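## Task

Lot numbers are printed on the shelf edge directly beneath each shelf spot, and several spots may carry the same number. Move one cardboard box from lot 740 and one from lot 689 onto the desk so that no part of either overhangs the desk edge. All other cardboard boxes must stay on their original shelves. If no box of a given lot exists in the storeroom, skip that lot. The robot must not tip over or finish leaning, or the task fails.

## Robot and tools

ROBOT. A simulated Hello Robot Stretch 3 with a single arm. It has a two-wheel differential base (0.33 m long, 0.34 m wide, rounded back), a lift on a vertical mast, and a telescoping arm that reaches out to the robot's RIGHT side. The base cannot slide sideways. To shift the gripper forward or back, you drive the base. The base pivots about a point between its drive wheels, 0.05 m behind its front edge. With the arm pulled in and the wrist folded, a turn sweeps a circle of radius 0.28 m. An unfolded, level gripper reaches past that circle. Loose objects may occasionally get nudged by something else.

FRAMES. Base frame: origin on the floor between the drive wheels, x forward, y left, z up, in metres. hand_pose is reported in the base frame and marks where the closed fingertips meet. Odometry frame: the base frame as it was when the scene began. base_odometry is in that frame and counts only wheel rotation, so slipping shows up as travel. Heading is in rad, left positive, from -3.142 to 3.142.

TOOL move. One call carries one action. Parts of an action:
- base: an object with exactly one key. translate_m is a straight drive offset in metres from where the base last reported itself, forward positive, range -3 to 3. rotate_rad is an in-place turn offset in radians, left positive, range -6.4 to 6.4.
- joints: an object of absolute targets keyed by joint name. lift_m 0 to 1.1 m; arm_m 0 to 0.52 m; wrist_yaw_rad -1.345 to 4.42 (0 means gripper along the arm, positive swings toward the front); wrist_pitch_rad -1.57 to 0.451 (0 level, negative tips fingers down); wrist_roll_rad -2.911 to 2.918 (0 means fingers side by side, level); gripper_m -0.089 to 0.179 (larger is wider; fingertip gap is about 0.007 m smaller near closed, 0.025 m smaller when fully open); head_pan_rad -3.953 to 1.73 (0 forward, positive left, -1.57 looks along the arm); head_tilt_rad -1.53 to 0.419 (negative looks down).
- speeds: per-key top speeds, at most the max pace values. pace: "default" or "max". Default/max speeds: translate 0.12/0.30 m/s, rotate 0.76/1.90 rad/s, lift 0.11/0.15 m/s, arm 0.14/0.40 m/s. The base is capped at 0.10 m/s and 0.63 rad/s unless lift_m is under 0.30, arm_m under 0.03 and wrist_yaw_rad over 2.54, all together.
- contact_limits: effort thresholds (1 to 100) that halt a motion, given only alongside that motion's own command. arm_m takes a number (negative sense when retracting). lift_m takes {"down": n, "up": n}; around 12 or less may halt it during free travel; if omitted, defaults run 32 to 47 down and 21 to 36 up. translate_m and rotate_rad stop on contact only if you give a limit; each wheel then stops separately and goes slack, which can twist the robot.
- servos: "reboot", sent alone, re-enables servos that shut off.
- cameras: list from head_camera, nav_camera, wrist_camera, all; omitted means all, [] means none.
- blocking: true/omitted waits until everything rests; false returns in about 0.5 s while motion continues. A later move overrides only the targets it names.
Each action ends by 14 s (time_out). An unknown key makes the call invalid; an out-of-range value is refused, and a refusal or an unplanned stop cancels the remaining robot calls in that reply.

OTHER TOOLS. wait: seconds 0 to 10, returns state and images, ends early once motions rest. stop: brakes all running motions; braked joints hold and may keep pressing. zoom_image: camera name plus region [x0, y0, x1, y1] in pixels of that camera's latest image, at most 504 by 504. finished_scene: scene is the current scene's number; it cannot be undone and the goal must hold without the robot.

RESULTS. "move" reads done or the worst status. base_status and joint_status: done, moving, off_target (resting away from target, possibly still pushing), contact_stop (that lift or arm goes slack until commanded again), time_out, torque_fault. on_its_own describes uncommanded behaviour; "held at" is a target, not a reading. joint_positions are readings. motor_effort is percent of maximum, positive toward higher joint values, with the last action's peak in brackets; positive wheel effort pushes forward. lidar_m: 12 distances in 30-degree sectors, 1st straight ahead, counter-clockwise (4th left, 7th behind, 10th right), seen only at 0.17 m height; "-" means nothing seen or closer than 0.15 m. wrist_depth_mm and head_depth_mm: 7x7 grids of median depth. turned_by_wheels and turned_by_imu: turn since last result; trust the IMU if they differ by over 0.15 rad. base_tilt in degrees, forward and right positive, with a fixed bias up to about 4. The pictures line orders the images. Lines near zero or unchanged may be left out.

CAMERAS. head_camera (896x504) and nav_camera (672x504, fisheye) ride on the head. head_camera images arrive sideways: rotate a quarter turn clockwise to view upright; nav_camera needs a quarter turn counterclockwise. wrist_camera (644x364) rides on the gripper. Calibration intrinsics and poses are supplied but may be slightly off.

GRIPPER. Grip by commanding gripper_m below the object's width (lower squeezes harder); release with at least 0.05 more than the width, or fully open. Readings do not confirm a hold. Resend the value to regrip if the stall guard eases off.

AVOID. Before folding the wrist over the base (wrist_yaw_rad 3.0) or unfolding, put lift_m between 0.32 and 0.95, wrist_pitch_rad at -0.4 and roll near 0; once folded, lift may go down to 0.25. With yaw under -0.4, keep pitch at -0.5 or lower. Pushing on something rigid with the gripper above about 0.45 m, or driving while hooked on something, can tip the robot; if base_tilt shows a lean, back off. Wrist and head have no contact stop, and long strain switches their servos off. Do not drop objects, release them while moving, slam, hit or shove hard.

Each tool is called after ">>>" as name(argument=value, ...) on one line, values as JSON.

## Session

>>> move()

Scene clock: 0.00 s.
base_odometry: x=+0.000 y=+0.000 heading=+0.000
turned_by_wheels: +0.000
turned_by_imu: +0.000
base_tilt: forward=-0.3 right=-1.1
lidar_m: 1.49 1.03 0.94 1.59 2.73 1.10 0.84 0.82 0.87 1.24 1.57 1.87
head_depth_mm: 1635 1978 1988 1995 1934 1914 1913 / 1644 1836 1822 1794 1777 1764 1761 / 1648 1716 1697 1692 1673 1666 1648 / 1604 1614 1584 1587 1575 1556 1550 / 1529 1514 1504 1486 1485 1467 1462 / 1461 1438 1424 1418 1404 1400 1384 / 1381 1371 1355 1350 1345 1337 1330
base_status: not commanded
joint_positions: lift_m=+0.407 arm_m=+0.001 wrist_yaw_rad=+2.998 wrist_pitch_rad=-0.447 wrist_roll_rad=+0.000 gripper_m=+0.037 head_pan_rad=+0.000 head_tilt_rad=-0.003
joint_status: not commanded
measured_speeds: all 0
motor_effort: left_wheel=-0.4 right_wheel=+0.5 lift_m=+24.0 arm_m=-3.1 wrist_yaw_rad=+0.8 wrist_pitch_rad=+1.9 wrist_roll_rad=-0.1 gripper_m=+0.5 head_pan_rad=+0.2 head_tilt_rad=+7.2
hand_pose: x=+0.0104 y=+0.0728 z=+0.4134 quat_wxyz=(+0.206, +0.699, +0.107, +0.677) (m; base frame)
wrist_depth_mm: - 138 - - - - - / - 149 - - - - - / - 164 - - - - - / 926 191 221 881 874 865 868 / 748 720 212 711 714 725 721 / 653 645 129 618 129 632 623 / 565 576 276 557 539 544 550
pictures: head_camera (sideways), nav_camera (sideways), wrist_camera

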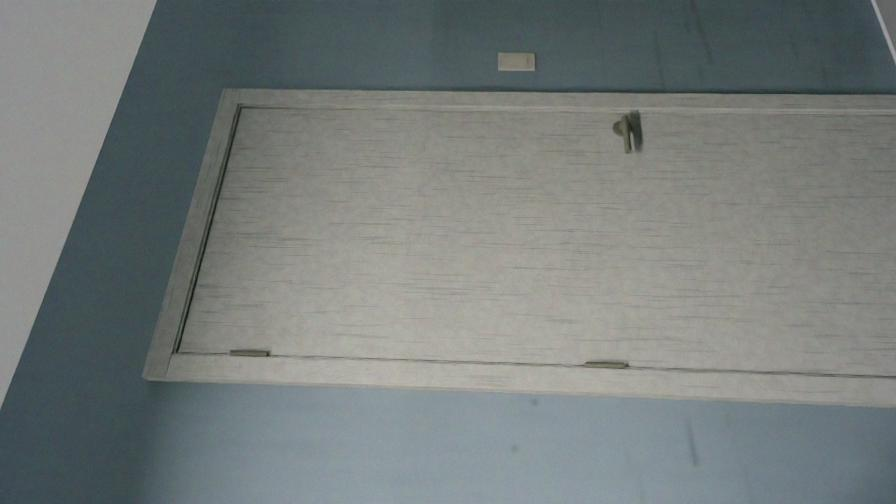

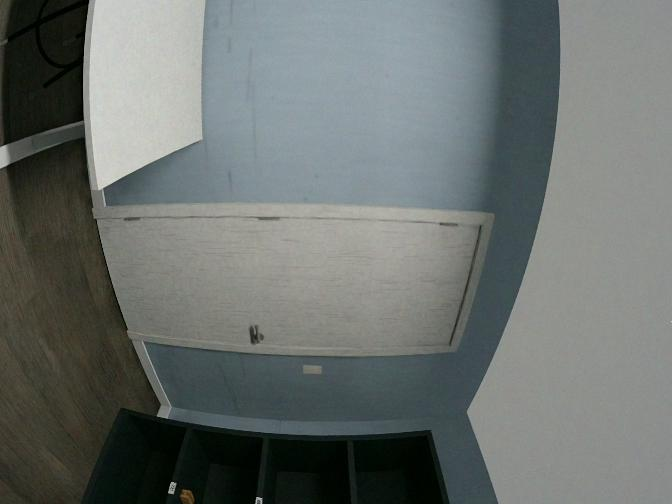

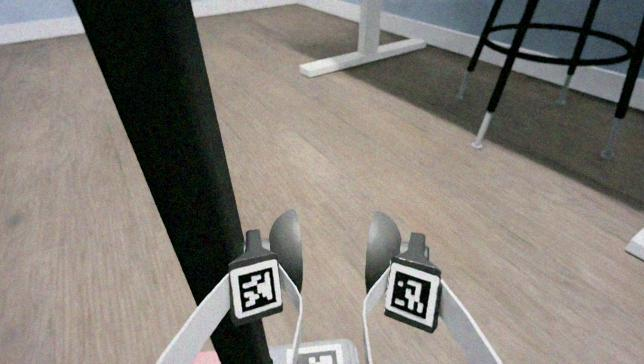

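>>> move(joints={"head_pan_rad": -1.0, "head_tilt_rad": -0.3}, cameras=["head_camera", "nav_camera"])

>>> move(joints={"head_pan_rad": -1.8, "head_tilt_rad": -0.3}, cameras=["head_camera", "nav_camera"])

>>> move(joints={"head_pan_rad": -3.2, "head_tilt_rad": -0.3}, cameras=["head_camera", "nav_camera"])

>>> move(joints={"head_pan_rad": 1.2, "head_tilt_rad": -0.4}, cameras=["head_camera", "nav_camera"])

Scene clock: 11.37 s.
move: done
turned_by_wheels: +0.000
turned_by_imu: +0.000
joint_status: all done
motor_effort: left_wheel=+0.0(0.6) right_wheel=+1.0(1.0) lift_m=+23.9(24.2) arm_m=-10.2(11.1) wrist_yaw_rad=+0.0(1.4) wrist_pitch_rad=+2.0(2.1) wrist_roll_rad=-0.1(0.3) gripper_m=+0.4(0.9) head_pan_rad=+1.2(5.5) head_tilt_rad=-2.9(6.0)
pictures: head_camera (sideways), nav_camera (sideways)
camera_calibration:
head_camera: T_world_to_cam=[[-0.166676, 0.185362, -0.968432, 1.27694], [0.873828, 0.482765, -0.0579905, 0.0697976], [0.456776, -0.855908, -0.242439, 0.268325], [0, 0, 0, 1]]
nav_camera: T_world_to_cam=[[0.154849, -0.222228, 0.96262, -1.21082], [-0.84719, -0.531114, 0.0136692, 0.0375464], [0.508224, -0.817638, -0.270512, 0.302206], [0, 0, 0, 1]]

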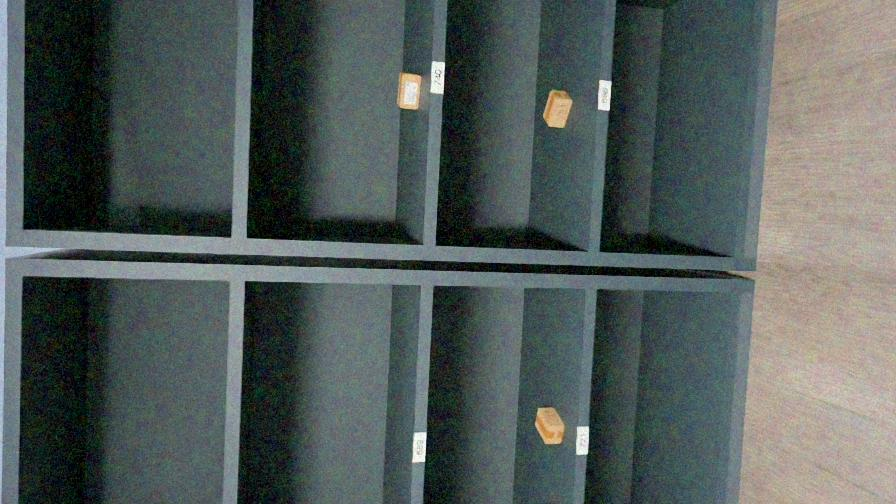

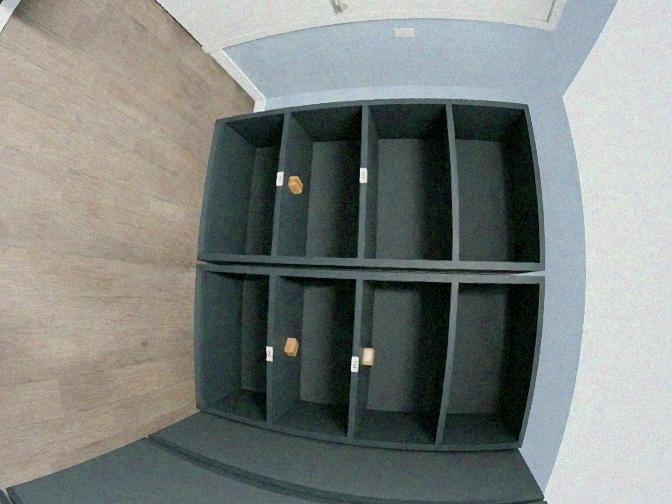

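Scene clock: 12.33 s.
move: done
turned_by_wheels: +0.000
turned_by_imu: +0.000
joint_status: all done
motor_effort: left_wheel=-0.1(0.7) right_wheel=+0.8(0.9) lift_m=+23.6(24.1) arm_m=-12.4(12.8) wrist_yaw_rad=-0.6(1.8) wrist_pitch_rad=+2.0(2.1) wrist_roll_rad=+0.1(0.3) gripper_m=+0.3(0.9) head_pan_rad=+1.9(5.6) head_tilt_rad=-2.6(5.5)
pictures: head_camera (sideways), nav_camera (sideways)
camera_calibration:
head_camera: T_world_to_cam=[[0.0177216, 0.248785, -0.968397, 1.27577], [0.954132, -0.293716, -0.0579964, 0.0693154], [-0.298862, -0.92295, -0.242579, 0.273116], [0, 0, 0, 1]]
nav_camera: T_world_to_cam=[[-0.0524653, -0.265869, 0.962581, -1.20951], [-0.970433, 0.240983, 0.0136671, 0.0383009], [-0.235599, -0.933403, -0.270651, 0.306924], [0, 0, 0, 1]]

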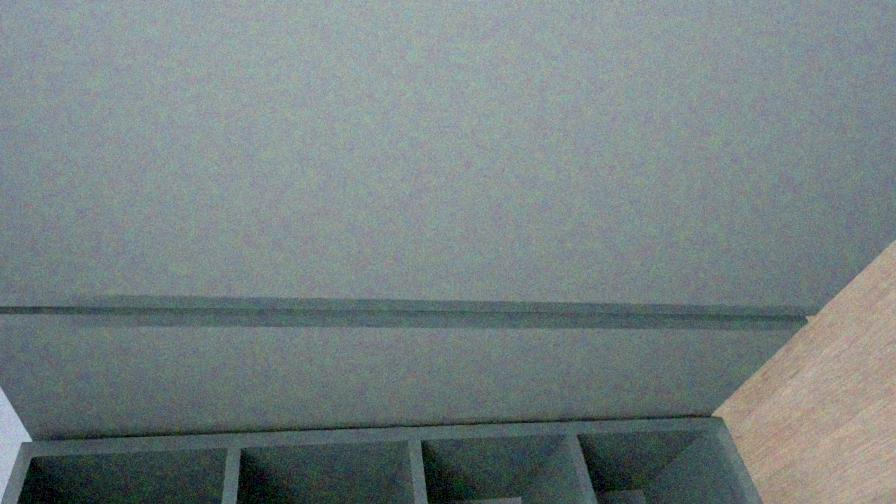

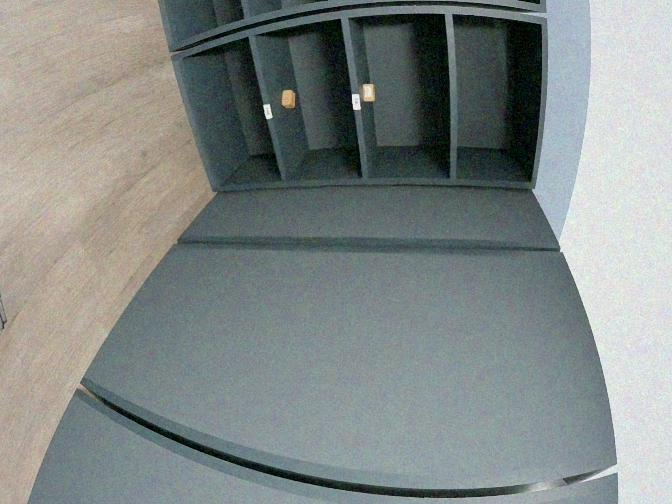

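Scene clock: 14.53 s.
move: done
turned_by_wheels: +0.000
turned_by_imu: +0.000
joint_status: all done
motor_effort: left_wheel=+0.1(0.9) right_wheel=+0.3(1.2) lift_m=+23.6(24.6) arm_m=-12.9(14.2) wrist_yaw_rad=+0.4(1.6) wrist_pitch_rad=+1.9(2.1) wrist_roll_rad=+0.0(0.3) gripper_m=+0.8(1.0) head_pan_rad=+3.0(4.5) head_tilt_rad=-3.2(7.1)
pictures: head_camera (sideways), nav_camera (sideways)
camera_calibration:
head_camera: T_world_to_cam=[[0.247621, 0.0298676, -0.968396, 1.27437], [-0.107092, -0.992556, -0.0579964, 0.0757889], [-0.96292, 0.118069, -0.242579, 0.277167], [0, 0, 0, 1]]
nav_camera: T_world_to_cam=[[-0.270994, 0.000997703, 0.96258, -1.20817], [0.0522224, 0.998542, 0.0136671, 0.0320627], [-0.961163, 0.053972, -0.270651, 0.31135], [0, 0, 0, 1]]

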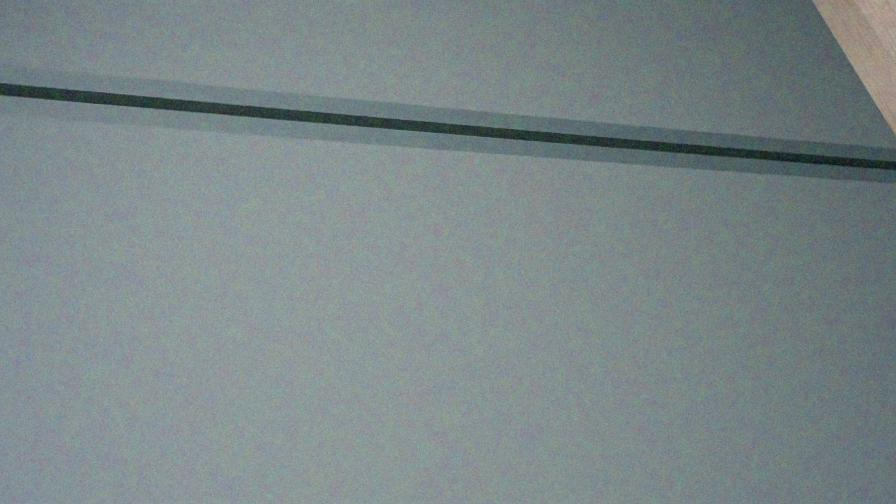

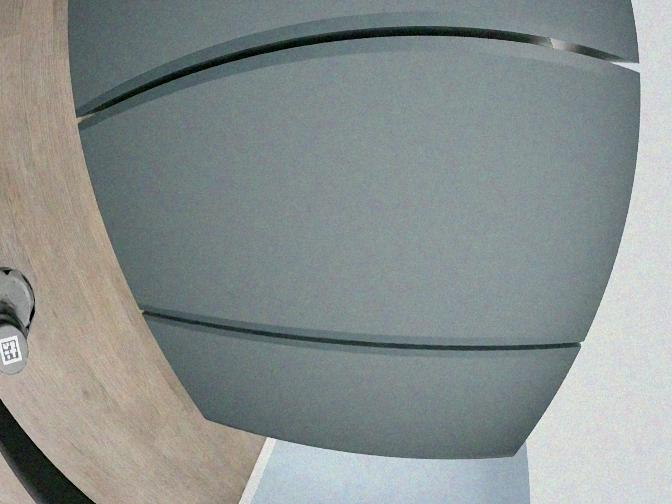

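Scene clock: 17.90 s.
move: done
base_odometry: x=+0.000 y=+0.000 heading=+0.000
turned_by_wheels: +0.000
turned_by_imu: +0.000
base_tilt: forward=-0.3 right=-1.2
lidar_m: 1.49 1.03 0.93 1.58 2.74 1.09 0.84 0.82 0.87 1.24 1.57 1.87
head_depth_mm: 1315 1373 1438 1498 1107 848 1379 / 1406 1469 1550 1600 1103 910 1378 / 1525 1617 1706 1703 1091 1601 1372 / 1672 1761 1867 1682 1137 1756 1402 / 1836 1949 2086 1648 1263 1765 1392 / 2038 2182 2355 1641 2145 1721 1384 / 2285 2461 2659 2783 2330 1728 1384
joint_positions: lift_m=+0.407 arm_m=+0.001 wrist_yaw_rad=+2.998 wrist_pitch_rad=-0.447 wrist_roll_rad=+0.000 gripper_m=+0.037 head_pan_rad=+1.209 head_tilt_rad=-0.403
joint_status: all done
measured_speeds: translate_m=+0.000 rotate_rad=+0.000 lift_m=+0.000 arm_m=+0.000 wrist_yaw_rad=+0.000 wrist_pitch_rad=+0.000 wrist_roll_rad=+0.000 head_pan_rad=-0.024 head_tilt_rad=+0.000
motor_effort: left_wheel=-0.3(0.9) right_wheel=+0.3(1.1) lift_m=+23.0(24.4) arm_m=-13.5(14.2) wrist_yaw_rad=+0.2(2.6) wrist_pitch_rad=+2.0(2.1) wrist_roll_rad=+0.1(0.3) gripper_m=+0.4(0.9) head_pan_rad=-2.9(6.2) head_tilt_rad=+1.6(6.5)
hand_pose: x=+0.0104 y=+0.0728 z=+0.4134 quat_wxyz=(+0.206, +0.699, +0.107, +0.677) (m; base frame)
wrist_depth_mm: - 138 - - - - - / - 150 - - - - - / - 164 - - - - - / 906 190 221 870 878 871 862 / 760 721 212 711 708 729 724 / 649 653 128 612 129 618 618 / 568 582 278 563 541 551 555
pictures: head_camera (sideways), nav_camera (sideways)
camera_calibration:
head_camera: T_world_to_cam=[[-0.0781787, -0.336925, -0.93828, 1.23702], [-0.920481, 0.385859, -0.0618616, 0.0857747], [0.382887, 0.858833, -0.340299, 0.396139], [0, 0, 0, 1]]
nav_camera: T_world_to_cam=[[0.114257, 0.349612, 0.929902, -1.16785], [0.940485, -0.33962, 0.0121288, 0.0286487], [0.320053, 0.873172, -0.367608, 0.42972], [0, 0, 0, 1]]

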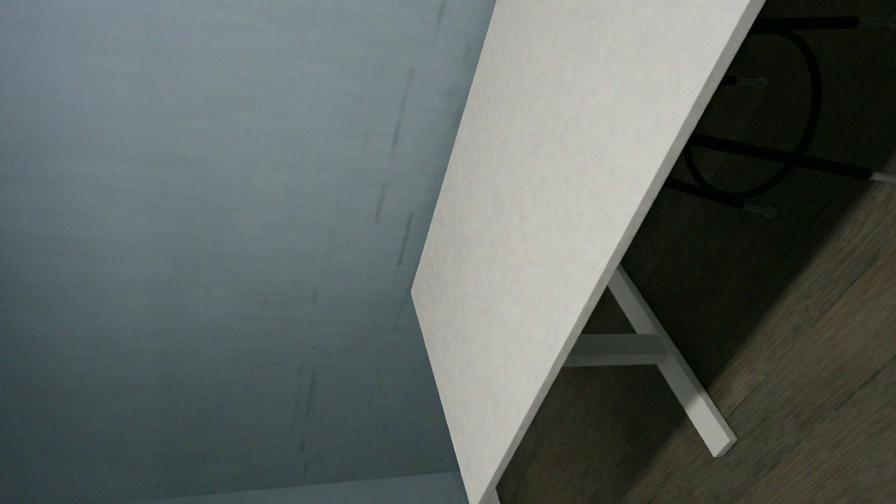

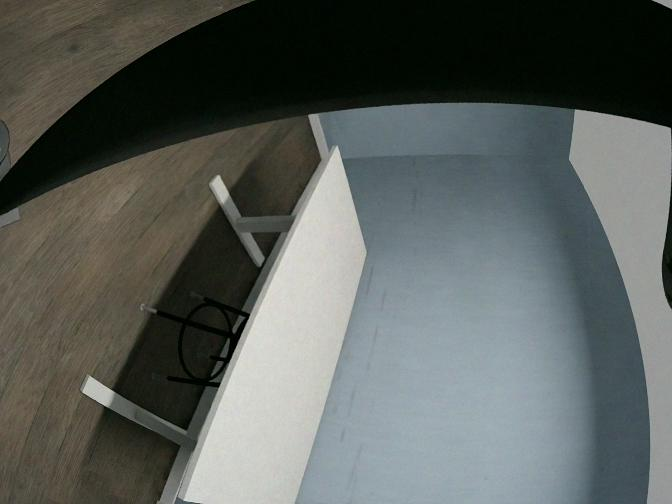

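>>> move(joints={"head_pan_rad": -1.0, "head_tilt_rad": -0.3}, cameras=["head_camera"])

>>> zoom_image(camera="head_camera", region=[380, 40, 640, 170])

>>> zoom_image(camera="head_camera", region=[380, 374, 640, 504])

Scene clock: 51.27 s.
move: done
base_odometry: x=+0.000 y=+0.000 heading=+0.000
turned_by_wheels: +0.000
turned_by_imu: +0.000
base_tilt: forward=-0.3 right=-1.2
lidar_m: 1.49 1.03 0.94 1.58 2.74 1.10 0.84 0.82 0.87 1.24 1.57 1.87
head_depth_mm: 1631 1778 1861 1921 1908 1926 1575 / 1631 1798 1891 1987 2021 1920 1566 / 1658 1809 1901 2012 2028 1917 1550 / 1439 1445 1621 1655 1720 1780 1545 / 1589 1844 1952 2042 1976 1896 1536 / 1588 1847 1957 2050 2086 1865 1531 / 1615 1882 1987 2085 2086 1862 1533
joint_positions: lift_m=+0.407 arm_m=+0.001 wrist_yaw_rad=+2.998 wrist_pitch_rad=-0.447 wrist_roll_rad=+0.000 gripper_m=+0.037 head_pan_rad=-1.008 head_tilt_rad=-0.297
joint_status: all done
measured_speeds: translate_m=+0.000 rotate_rad=+0.000 lift_m=+0.000 arm_m=+0.000 wrist_yaw_rad=+0.000 wrist_pitch_rad=+0.000 wrist_roll_rad=+0.000 head_pan_rad=+0.024 head_tilt_rad=+0.000
motor_effort: left_wheel=-0.2(0.8) right_wheel=+1.5(1.5) lift_m=+23.9(24.5) arm_m=-13.2(13.9) wrist_yaw_rad=-0.1(1.5) wrist_pitch_rad=+2.0(2.1) wrist_roll_rad=+0.2(0.3) gripper_m=+0.6(0.9) head_pan_rad=+2.7(4.8) head_tilt_rad=+0.1(9.0)
hand_pose: x=+0.0104 y=+0.0728 z=+0.4134 quat_wxyz=(+0.206, +0.699, +0.107, +0.677) (m; base frame)
wrist_depth_mm: - 138 - - - - - / - 149 - - - - - / - 164 - - - - - / 901 191 221 878 882 862 854 / 754 727 211 711 699 742 719 / 654 642 129 619 128 626 618 / 569 579 277 555 537 551 546
pictures: head_camera (sideways)
camera_calibration:
head_camera: T_world_to_cam=[[-0.167956, 0.179607, -0.969295, 1.27808], [0.865643, 0.497309, -0.0578454, 0.0696589], [0.47165, -0.848778, -0.239002, 0.26376], [0, 0, 0, 1]]

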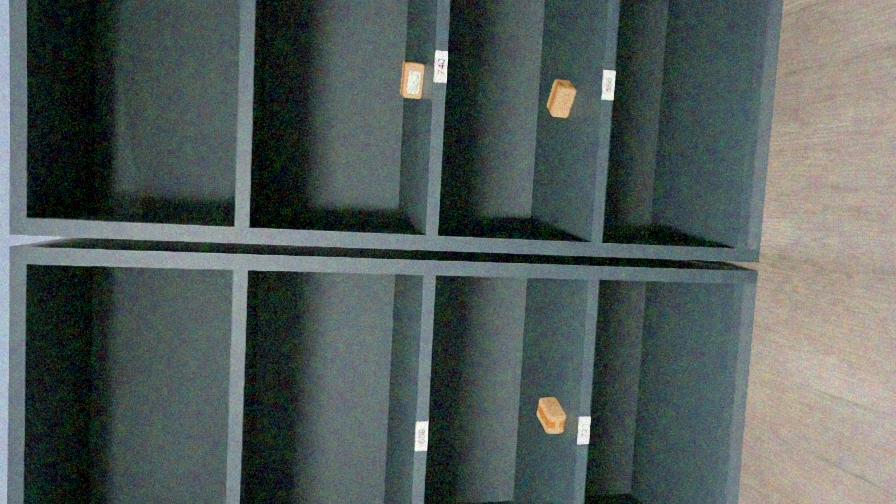

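Scaled by 1.938 from the camera's 896x504 image, which has a finer 1280x720 frame.

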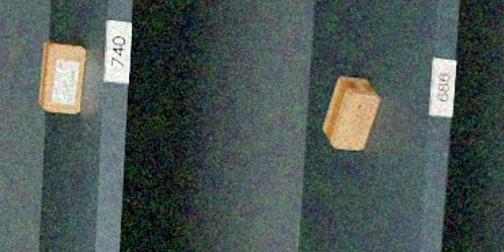

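Scaled by 1.938 from the camera's 896x504 image, which has a finer 1280x720 frame.

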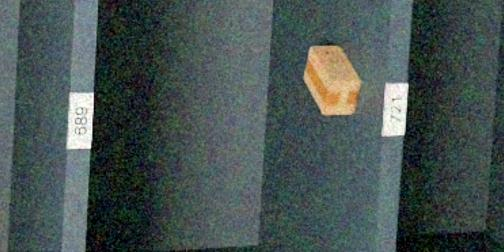

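>>> zoom_image(camera="head_camera", region=[590, 60, 630, 110])

>>> zoom_image(camera="head_camera", region=[402, 411, 442, 461])

Scaled by 10.080 from the camera's 896x504 image, which has a finer 1280x720 frame.

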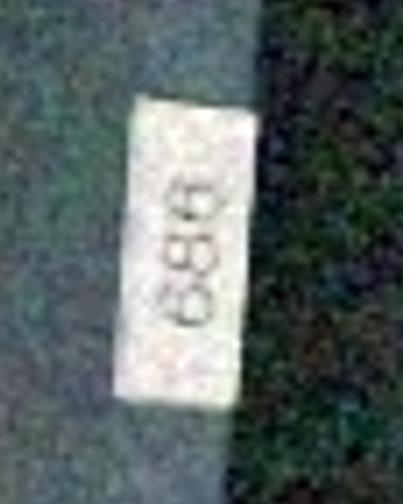

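Scaled by 10.080 from the camera's 896x504 image, which has a finer 1280x720 frame.

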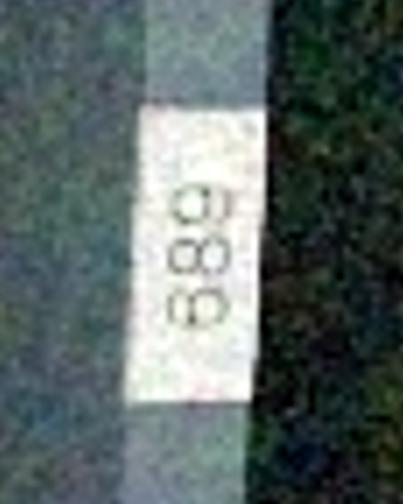

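>>> move(base={"rotate_rad": 0.53}, joints={"head_pan_rad": -1.57, "head_tilt_rad": -0.3}, cameras=["head_camera", "nav_camera"])

>>> move(joints={"head_pan_rad": -3.14, "head_tilt_rad": -0.3}, cameras=["nav_camera"])

>>> move(joints={"head_pan_rad": 1.5, "head_tilt_rad": -0.3}, cameras=["nav_camera"])

>>> move(joints={"head_pan_rad": 0.5, "head_tilt_rad": -0.3}, cameras=["nav_camera", "head_camera"])

Scene clock: 168.47 s.
move: done
turned_by_wheels: +0.530
turned_by_imu: +0.522
base_status: done
joint_status: all done
motor_effort: left_wheel=-8.5(12.2) right_wheel=+8.3(12.4) lift_m=+23.8(24.8) arm_m=-13.1(14.0) wrist_yaw_rad=-0.4(1.4) wrist_pitch_rad=+2.0(2.1) wrist_roll_rad=+0.0(0.3) gripper_m=+0.0(1.1) head_pan_rad=+3.2(6.0) head_tilt_rad=-3.1(4.4)
pictures: head_camera (sideways), nav_camera (sideways)
camera_calibration:
head_camera: T_world_to_cam=[[-0.0450281, 0.245322, -0.968395, 1.27615], [0.997261, -0.045894, -0.0579966, 0.0690526], [-0.0586714, -0.968355, -0.242584, 0.271657], [0, 0, 0, 1]]
nav_camera: T_world_to_cam=[[0.0156575, -0.270548, 0.962579, -1.20992], [-0.999864, -0.00923949, 0.0136671, 0.0384805], [0.00519615, -0.962662, -0.270655, 0.305461], [0, 0, 0, 1]]

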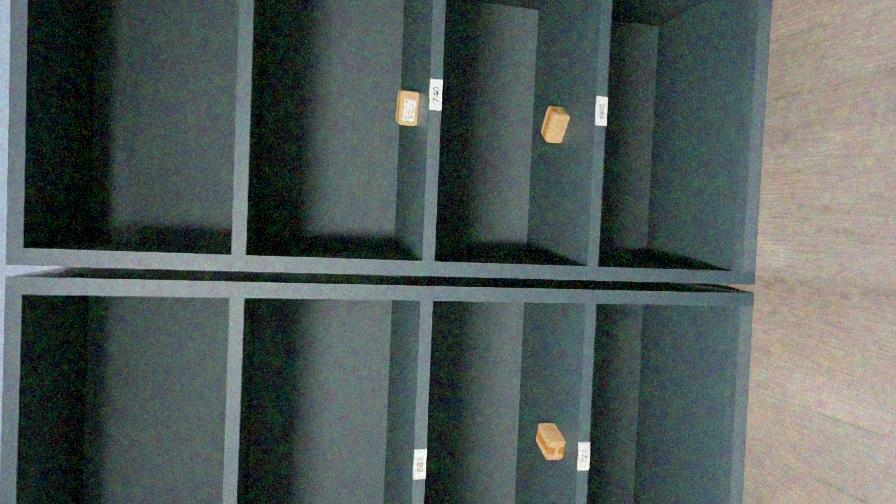

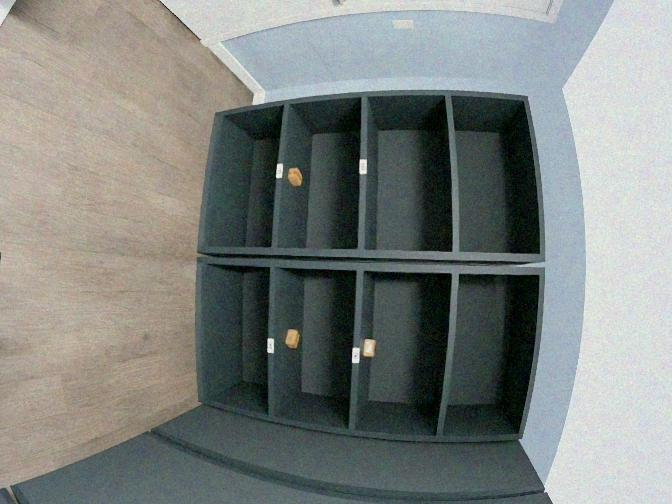

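Scene clock: 169.70 s.
move: done
turned_by_wheels: +0.000
turned_by_imu: +0.000
joint_status: all done
motor_effort: left_wheel=-8.4(8.9) right_wheel=+8.5(9.3) lift_m=+24.2(24.5) arm_m=-13.6(14.0) wrist_yaw_rad=-0.2(1.7) wrist_pitch_rad=+1.9(2.1) wrist_roll_rad=-0.2(0.3) gripper_m=+0.4(1.0) head_pan_rad=+2.9(5.4) head_tilt_rad=-2.5(8.8)
pictures: nav_camera (sideways)
camera_calibration:
nav_camera: T_world_to_cam=[[-0.270892, -0.00764899, 0.962579, -1.20817], [0.0203363, 0.9997, 0.0136671, 0.0322572], [-0.962395, 0.0232776, -0.270655, 0.311363], [0, 0, 0, 1]]

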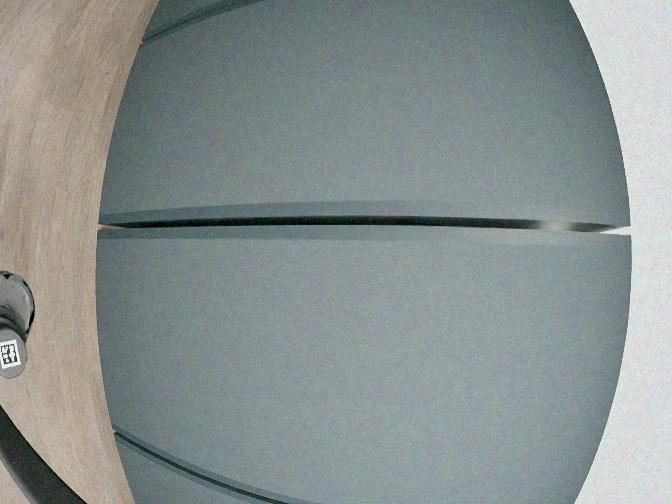

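Scene clock: 173.17 s.
move: done
turned_by_wheels: +0.000
turned_by_imu: +0.000
joint_status: all done
motor_effort: left_wheel=-8.6(9.0) right_wheel=+8.8(9.4) lift_m=+24.5(24.8) arm_m=-12.2(13.4) wrist_yaw_rad=-0.1(1.7) wrist_pitch_rad=+2.0(2.1) wrist_roll_rad=-0.2(0.3) gripper_m=+0.5(1.0) head_pan_rad=-3.3(6.1) head_tilt_rad=-2.1(8.2)
pictures: nav_camera (sideways)
camera_calibration:
nav_camera: T_world_to_cam=[[-0.000109646, 0.271, 0.962579, -1.20983], [0.998747, -0.0481407, 0.0136671, 0.0262889], [0.050043, 0.961375, -0.270655, 0.305187], [0, 0, 0, 1]]

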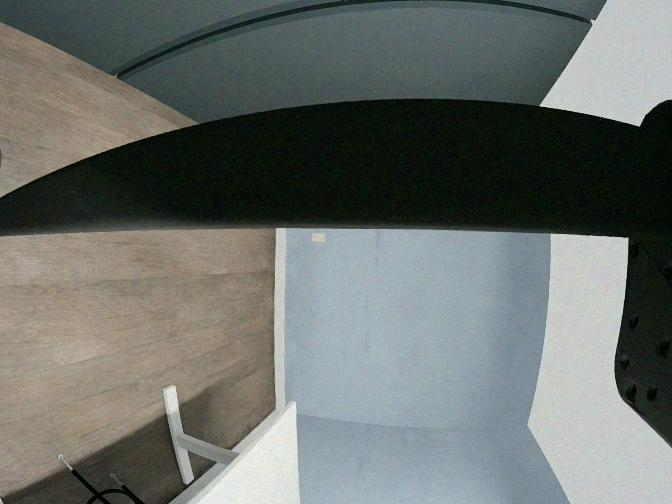

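Scene clock: 174.20 s.
move: done
base_odometry: x=+0.000 y=+0.000 heading=+0.530
turned_by_wheels: +0.000
turned_by_imu: +0.000
base_tilt: forward=-0.3 right=-1.1
lidar_m: 1.03 0.94 1.59 2.71 1.10 0.84 0.82 0.87 1.25 1.57 1.87 1.49
head_depth_mm: 1237 1295 1335 1387 1351 930 785 / 1303 1357 1415 1473 1342 921 1405 / 1377 1434 1494 1558 1327 917 1494 / 1462 1525 1585 1659 1315 947 1485 / 1561 1623 1701 1769 1300 997 1478 / 1658 1742 1831 1905 1288 1755 1519 / 1774 1878 1972 2075 1280 1682 1523
joint_positions: lift_m=+0.407 arm_m=+0.001 wrist_yaw_rad=+2.998 wrist_pitch_rad=-0.447 wrist_roll_rad=+0.000 gripper_m=+0.037 head_pan_rad=+0.475 head_tilt_rad=-0.300
joint_status: all done
motor_effort: left_wheel=-8.6(9.1) right_wheel=+8.8(9.4) lift_m=+24.2(25.0) arm_m=-12.0(12.7) wrist_yaw_rad=+0.4(1.5) wrist_pitch_rad=+2.0(2.1) wrist_roll_rad=-0.3(0.4) gripper_m=+0.7(0.8) head_pan_rad=+0.6(5.0) head_tilt_rad=-1.8(3.0)
hand_pose: x=+0.0104 y=+0.0728 z=+0.4134 quat_wxyz=(+0.206, +0.699, +0.107, +0.677) (m; base frame)
wrist_depth_mm: - 138 - - - - - / - 149 - - - - - / - 165 - - - - - / 908 191 221 867 874 874 860 / 754 722 212 716 708 727 718 / 641 640 129 618 129 630 621 / 562 578 278 554 542 546 548
pictures: head_camera (sideways), nav_camera (sideways)
camera_calibration:
head_camera: T_world_to_cam=[[-0.196828, -0.153197, -0.968395, 1.27708], [-0.41968, 0.905817, -0.0579966, 0.077696], [0.886074, 0.395001, -0.242583, 0.265894], [0, 0, 0, 1]]
nav_camera: T_world_to_cam=[[0.232763, 0.138789, 0.962579, -1.21125], [0.469788, -0.882673, 0.0136671, 0.0295156], [0.85154, 0.449027, -0.270655, 0.300298], [0, 0, 0, 1]]

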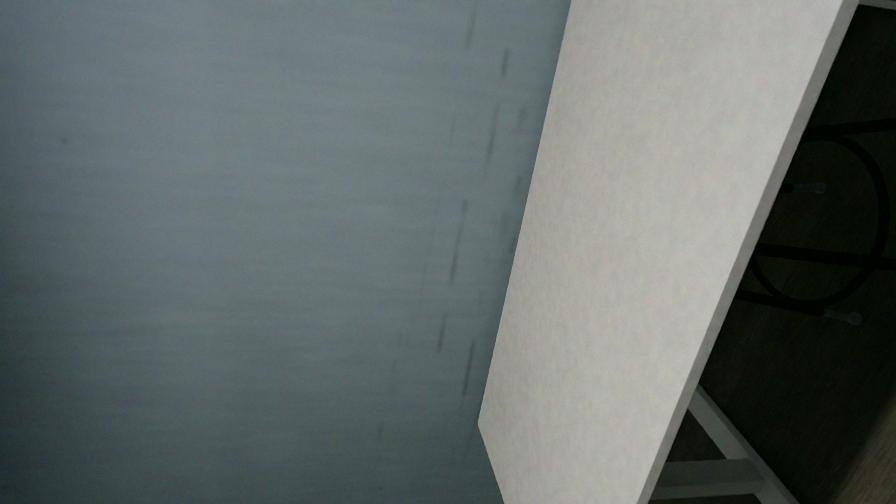

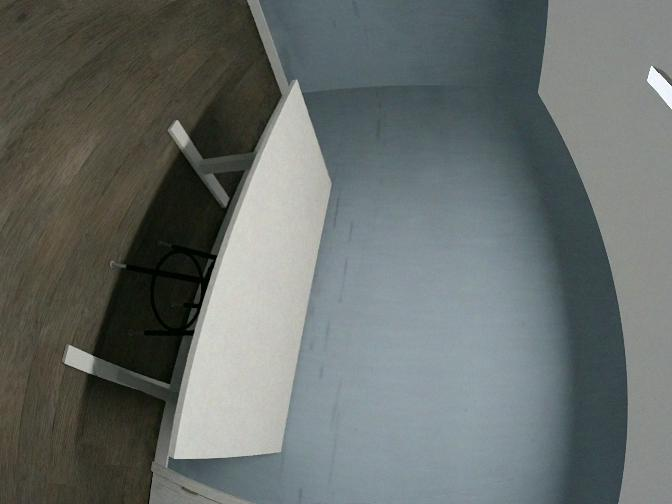

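>>> move(joints={"lift_m": 0.6, "wrist_yaw_rad": 0.0, "wrist_pitch_rad": -0.4, "head_pan_rad": -1.57, "head_tilt_rad": -0.3}, cameras=["head_camera", "wrist_camera"])

>>> zoom_image(camera="head_camera", region=[580, 90, 620, 140])

>>> zoom_image(camera="head_camera", region=[400, 440, 440, 490])

Scene clock: 234.77 s.
move: done
base_odometry: x=+0.000 y=+0.000 heading=+0.530
turned_by_wheels: +0.000
turned_by_imu: +0.000
base_tilt: forward=-0.4 right=-1.2
lidar_m: 1.03 0.93 1.59 2.71 1.10 0.84 0.82 0.87 1.25 1.57 1.86 1.49
head_depth_mm: 1642 1790 1883 1997 2035 1927 1567 / 1538 1808 1909 2005 2009 1920 1556 / 1552 1829 1903 2005 1991 1904 1542 / 1378 1479 1865 1786 1857 1825 1541 / 1483 1809 1913 1940 1812 1784 1534 / 1605 1831 1930 2040 2087 1870 1529 / 1634 1827 1945 2044 2065 1872 1521
joint_positions: lift_m=+0.600 arm_m=+0.001 wrist_yaw_rad=+0.003 wrist_pitch_rad=-0.420 wrist_roll_rad=+0.000 gripper_m=+0.037 head_pan_rad=-1.577 head_tilt_rad=-0.300
joint_status: all done
motor_effort: left_wheel=-8.4(8.9) right_wheel=+7.9(9.3) lift_m=+31.0(35.4) arm_m=-10.6(11.4) wrist_yaw_rad=-2.6(6.4) wrist_pitch_rad=+3.3(5.7) wrist_roll_rad=-0.3(0.3) gripper_m=+0.5(1.0) head_pan_rad=+3.1(5.2) head_tilt_rad=-0.2(3.6)
hand_pose: x=-0.0208 y=-0.3697 z=+0.6122 quat_wxyz=(+0.692, +0.149, -0.691, -0.147) (m; base frame)
wrist_depth_mm: - - - - - - - / - - - - - - - / - - - - - - - / - - - - - - - / - - - - - - - / 880 905 126 853 128 881 861 / 777 781 752 766 747 761 762
pictures: head_camera (sideways), wrist_camera
camera_calibration:
head_camera: T_world_to_cam=[[-0.0448773, 0.24535, -0.968395, 1.27615], [0.997233, -0.0465072, -0.0579966, 0.0690528], [-0.0592668, -0.968318, -0.242584, 0.27166], [0, 0, 0, 1]]
wrist_camera: T_world_to_cam=[[-0.998881, -0.039844, -0.0254917, -0.0132774], [-0.00249745, 0.5826, -0.812755, 0.745457], [0.0472349, -0.811782, -0.582048, 0.223393], [0, 0, 0, 1]]

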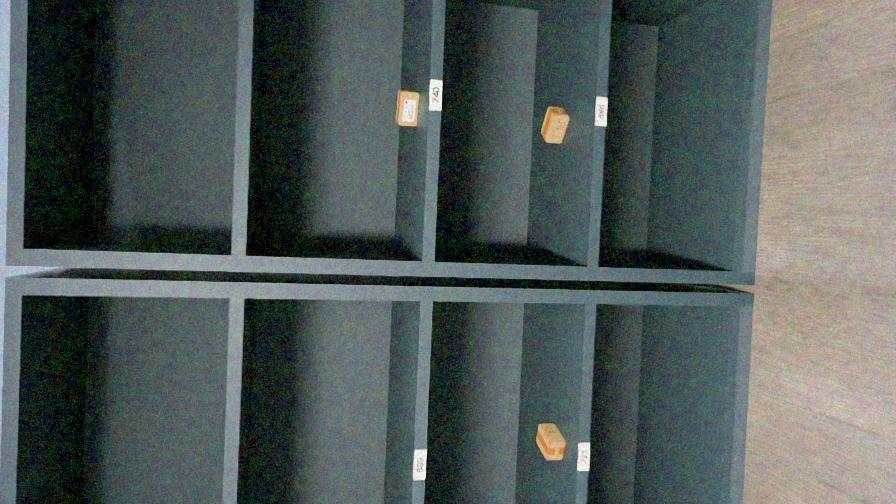

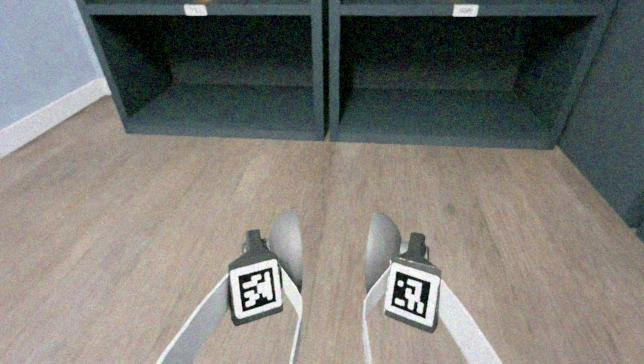

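Scaled by 10.080 from the camera's 896x504 image, which has a finer 1280x720 frame.

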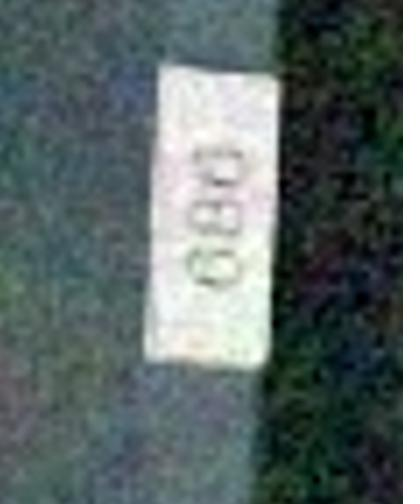

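Scaled by 10.080 from the camera's 896x504 image, which has a finer 1280x720 frame.

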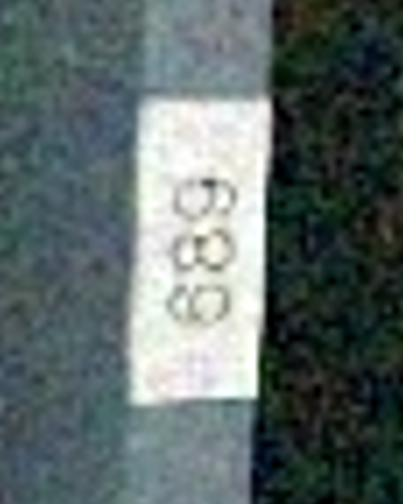

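>>> move(base={"rotate_rad": -1.57}, cameras=[])

>>> move(base={"translate_m": 0.85}, joints={"head_pan_rad": 0.0, "head_tilt_rad": -0.3}, pace="max", cameras=["head_camera"])

Scene clock: 294.10 s.
move: done
turned_by_wheels: -1.570
turned_by_imu: -1.544
base_status: done
motor_effort: left_wheel=+8.5(11.9) right_wheel=-10.2(13.5) lift_m=+26.3(31.1) arm_m=-13.0(14.2) wrist_yaw_rad=-2.2(4.3) wrist_pitch_rad=+3.2(3.4) wrist_roll_rad=-0.2(0.3) gripper_m=+1.1(1.2) head_pan_rad=+3.1(4.2) head_tilt_rad=+1.3(2.1)
pictures: none

Scene clock: 303.57 s.
move: done
base_odometry: x=+0.430 y=-0.733 heading=-1.040
turned_by_wheels: +0.000
turned_by_imu: -0.001
base_tilt: forward=-0.5 right=-1.2
lidar_m: 0.72 1.25 1.20 1.38 1.28 1.50 3.52 1.17 0.90 0.88 0.94 1.20
head_depth_mm: 987 761 1078 1122 846 1217 933 / 994 783 1088 1130 835 1199 921 / 1002 803 1091 1133 827 1200 921 / 608 637 690 751 747 979 863 / 998 642 1092 1028 754 1089 854 / 1019 893 1116 1148 864 1179 908 / 1027 925 1125 1157 855 1176 931
base_status: done
joint_positions: lift_m=+0.600 arm_m=+0.001 wrist_yaw_rad=+0.003 wrist_pitch_rad=-0.420 wrist_roll_rad=+0.000 gripper_m=+0.037 head_pan_rad=+0.000 head_tilt_rad=-0.300
joint_status: all done
motor_effort: left_wheel=+1.6(13.8) right_wheel=+6.4(10.3) lift_m=+24.2(27.4) arm_m=-12.4(14.1) wrist_yaw_rad=-2.6(4.6) wrist_pitch_rad=+3.3(3.4) wrist_roll_rad=+0.2(0.3) gripper_m=+0.5(1.2) head_pan_rad=-3.2(5.7) head_tilt_rad=+3.3(4.0)
hand_pose: x=-0.0209 y=-0.3697 z=+0.6122 quat_wxyz=(+0.692, +0.149, -0.691, -0.147) (m; base frame)
wrist_depth_mm: - - - - - - - / - - - - - - - / - - - - - - - / - - - - - - - / - 999 - 150 151 - - / 858 885 126 853 128 842 832 / 787 786 755 780 756 763 753
pictures: head_camera (sideways)
camera_calibration:
head_camera: T_world_to_cam=[[-0.245091, -0.0462701, -0.968395, 1.27737], [0.0408423, 0.997481, -0.0579966, 0.0748868], [0.968639, -0.0537659, -0.242584, 0.26539], [0, 0, 0, 1]]

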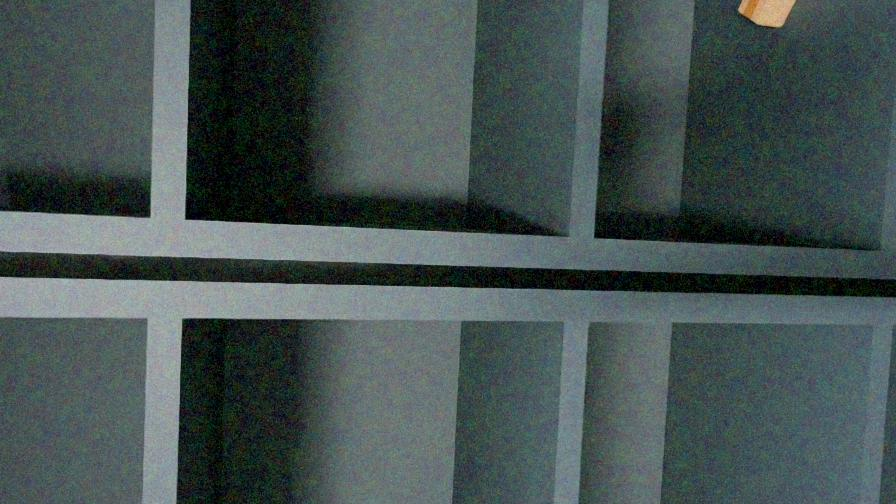

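>>> move(joints={"head_pan_rad": 0.45, "head_tilt_rad": -0.35}, cameras=["head_camera"])

>>> move(joints={"head_pan_rad": -0.5, "head_tilt_rad": -0.35}, cameras=["head_camera"])

Scene clock: 315.57 s.
move: done
turned_by_wheels: +0.000
turned_by_imu: +0.000
joint_status: all done
motor_effort: left_wheel=+2.1(2.4) right_wheel=+6.5(6.9) lift_m=+25.5(25.8) arm_m=-11.4(11.7) wrist_yaw_rad=-2.2(4.8) wrist_pitch_rad=+3.3(3.3) wrist_roll_rad=+0.3(0.3) gripper_m=+0.3(0.9) head_pan_rad=+2.2(4.9) head_tilt_rad=-4.0(5.2)
pictures: head_camera (sideways)
camera_calibration:
head_camera: T_world_to_cam=[[-0.23889, -0.169132, -0.956204, 1.26141], [-0.40621, 0.911821, -0.0597975, 0.0799549], [0.882001, 0.374134, -0.286528, 0.323114], [0, 0, 0, 1]]

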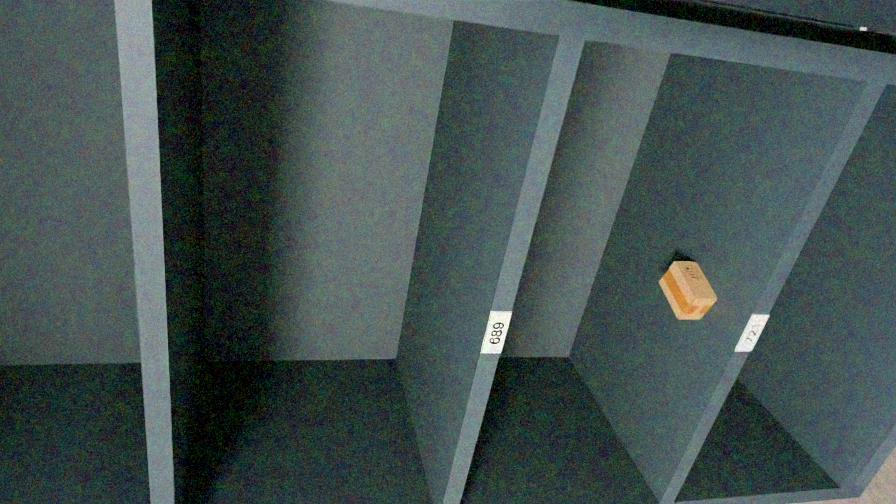

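Scene clock: 316.60 s.
move: done
base_odometry: x=+0.430 y=-0.733 heading=-1.040
turned_by_wheels: +0.000
turned_by_imu: +0.000
base_tilt: forward=-0.4 right=-1.1
lidar_m: 0.73 1.25 1.19 1.38 1.28 1.50 3.51 1.17 0.90 0.88 0.94 1.20
head_depth_mm: 996 980 1039 1037 1116 1171 1229 / 1145 1110 1206 1125 1283 1218 1310 / 1159 1012 1322 1096 1439 1127 1387 / 1105 1042 1241 992 1398 1122 1308 / 1044 1088 1170 1057 1319 1107 1262 / 996 1047 1113 1050 1256 1103 954 / 943 998 1057 1034 1177 1102 890
joint_positions: lift_m=+0.600 arm_m=+0.001 wrist_yaw_rad=+0.003 wrist_pitch_rad=-0.420 wrist_roll_rad=+0.000 gripper_m=+0.037 head_pan_rad=-0.520 head_tilt_rad=-0.349
joint_status: all done
motor_effort: left_wheel=+2.0(2.4) right_wheel=+6.4(6.9) lift_m=+25.2(26.1) arm_m=-11.0(11.7) wrist_yaw_rad=-2.7(3.9) wrist_pitch_rad=+3.2(3.3) wrist_roll_rad=+0.0(0.3) gripper_m=+0.6(0.9) head_pan_rad=+0.0(5.8) head_tilt_rad=-3.5(8.0)
hand_pose: x=-0.0209 y=-0.3697 z=+0.6122 quat_wxyz=(+0.692, +0.149, -0.691, -0.147) (m; base frame)
wrist_depth_mm: - - - - - - - / - - - - - - - / - - - - - - - / - - - - - - - / - 978 - 150 152 - - / 854 906 126 860 128 840 846 / 779 769 751 768 745 763 759
pictures: head_camera (sideways)
camera_calibration:
head_camera: T_world_to_cam=[[-0.276652, 0.105047, -0.955211, 1.26034], [0.528464, 0.846838, -0.0599273, 0.074422], [0.802614, -0.521374, -0.289793, 0.327848], [0, 0, 0, 1]]

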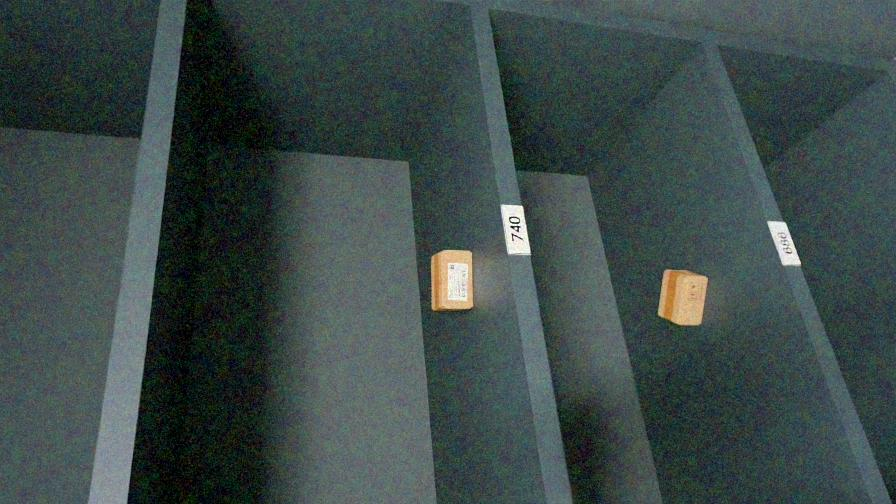

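>>> zoom_image(camera="head_camera", region=[750, 210, 820, 280])

>>> move(joints={"head_pan_rad": 0.45, "head_tilt_rad": -0.35}, cameras=["head_camera"])

>>> zoom_image(camera="head_camera", region=[460, 297, 530, 367])

>>> zoom_image(camera="head_camera", region=[640, 230, 780, 370])

Scaled by 7.200 from the camera's 896x504 image, which has a finer 1280x720 frame.

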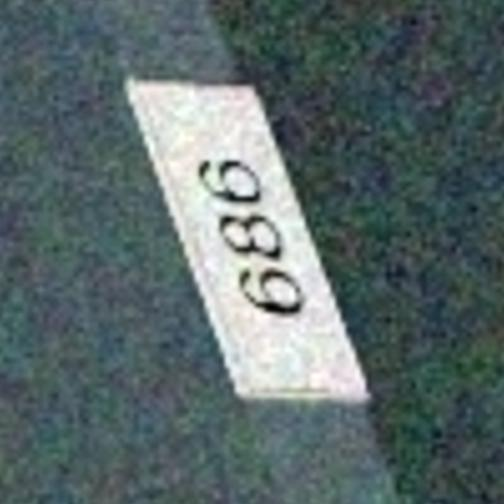

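Scene clock: 328.57 s.
move: done
base_odometry: x=+0.430 y=-0.733 heading=-1.040
turned_by_wheels: +0.000
turned_by_imu: +0.000
base_tilt: forward=-0.5 right=-1.3
lidar_m: 0.73 1.25 1.20 1.38 1.28 1.49 3.53 1.17 0.90 0.88 0.94 1.20
head_depth_mm: 978 949 1076 1081 745 771 816 / 1036 978 1140 1104 1238 1133 940 / 1094 1016 1207 1089 1347 1126 1266 / 1167 1059 1291 1075 1411 1100 1338 / 1238 1130 1374 1063 1493 1152 1381 / 1162 1180 1284 1248 1389 1254 1368 / 1039 1060 1131 1151 1238 1293 1362
joint_positions: lift_m=+0.600 arm_m=+0.001 wrist_yaw_rad=+0.003 wrist_pitch_rad=-0.420 wrist_roll_rad=+0.000 gripper_m=+0.037 head_pan_rad=+0.477 head_tilt_rad=-0.350
joint_status: all done
motor_effort: left_wheel=+2.0(2.3) right_wheel=+6.5(6.7) lift_m=+26.5(26.6) arm_m=-10.3(11.3) wrist_yaw_rad=-2.6(4.2) wrist_pitch_rad=+3.2(3.3) wrist_roll_rad=-0.1(0.3) gripper_m=+0.4(0.8) head_pan_rad=-1.7(5.8) head_tilt_rad=-3.3(5.7)
hand_pose: x=-0.0209 y=-0.3697 z=+0.6122 quat_wxyz=(+0.692, +0.149, -0.691, -0.147) (m; base frame)
wrist_depth_mm: - - - - - - - / - - - - - - - / - - - - - - - / - - - - - - - / - 988 - 150 152 - - / 857 903 126 866 129 864 866 / 775 775 753 770 752 764 761
pictures: head_camera (sideways)
camera_calibration:
head_camera: T_world_to_cam=[[-0.239168, -0.175573, -0.954973, 1.2598], [-0.423986, 0.903682, -0.0599581, 0.0802722], [0.873519, 0.390555, -0.290572, 0.328429], [0, 0, 0, 1]]

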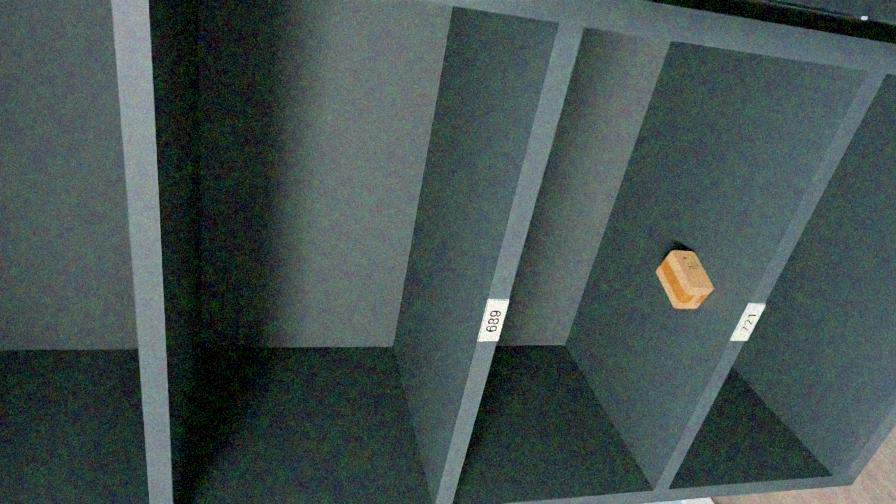

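Scaled by 7.200 from the camera's 896x504 image, which has a finer 1280x720 frame.

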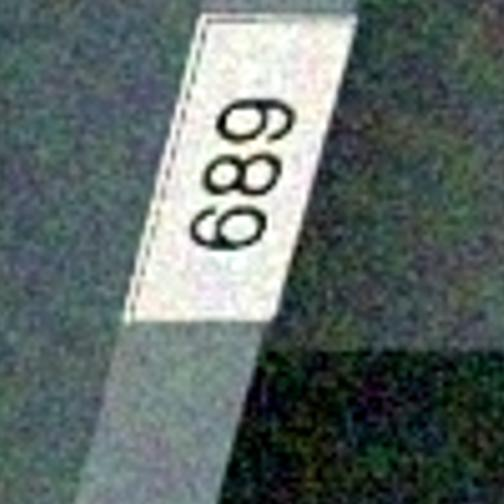

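Scaled by 3.600 from the camera's 896x504 image, which has a finer 1280x720 frame.

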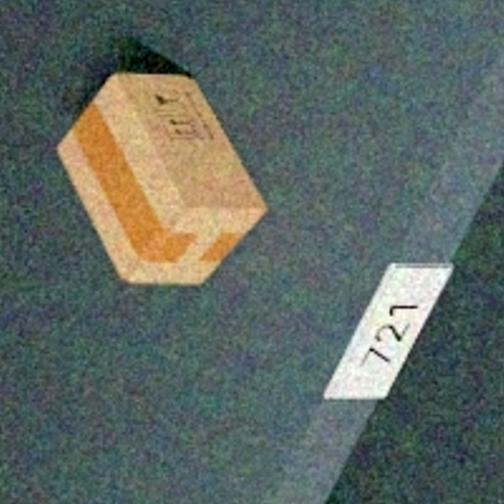

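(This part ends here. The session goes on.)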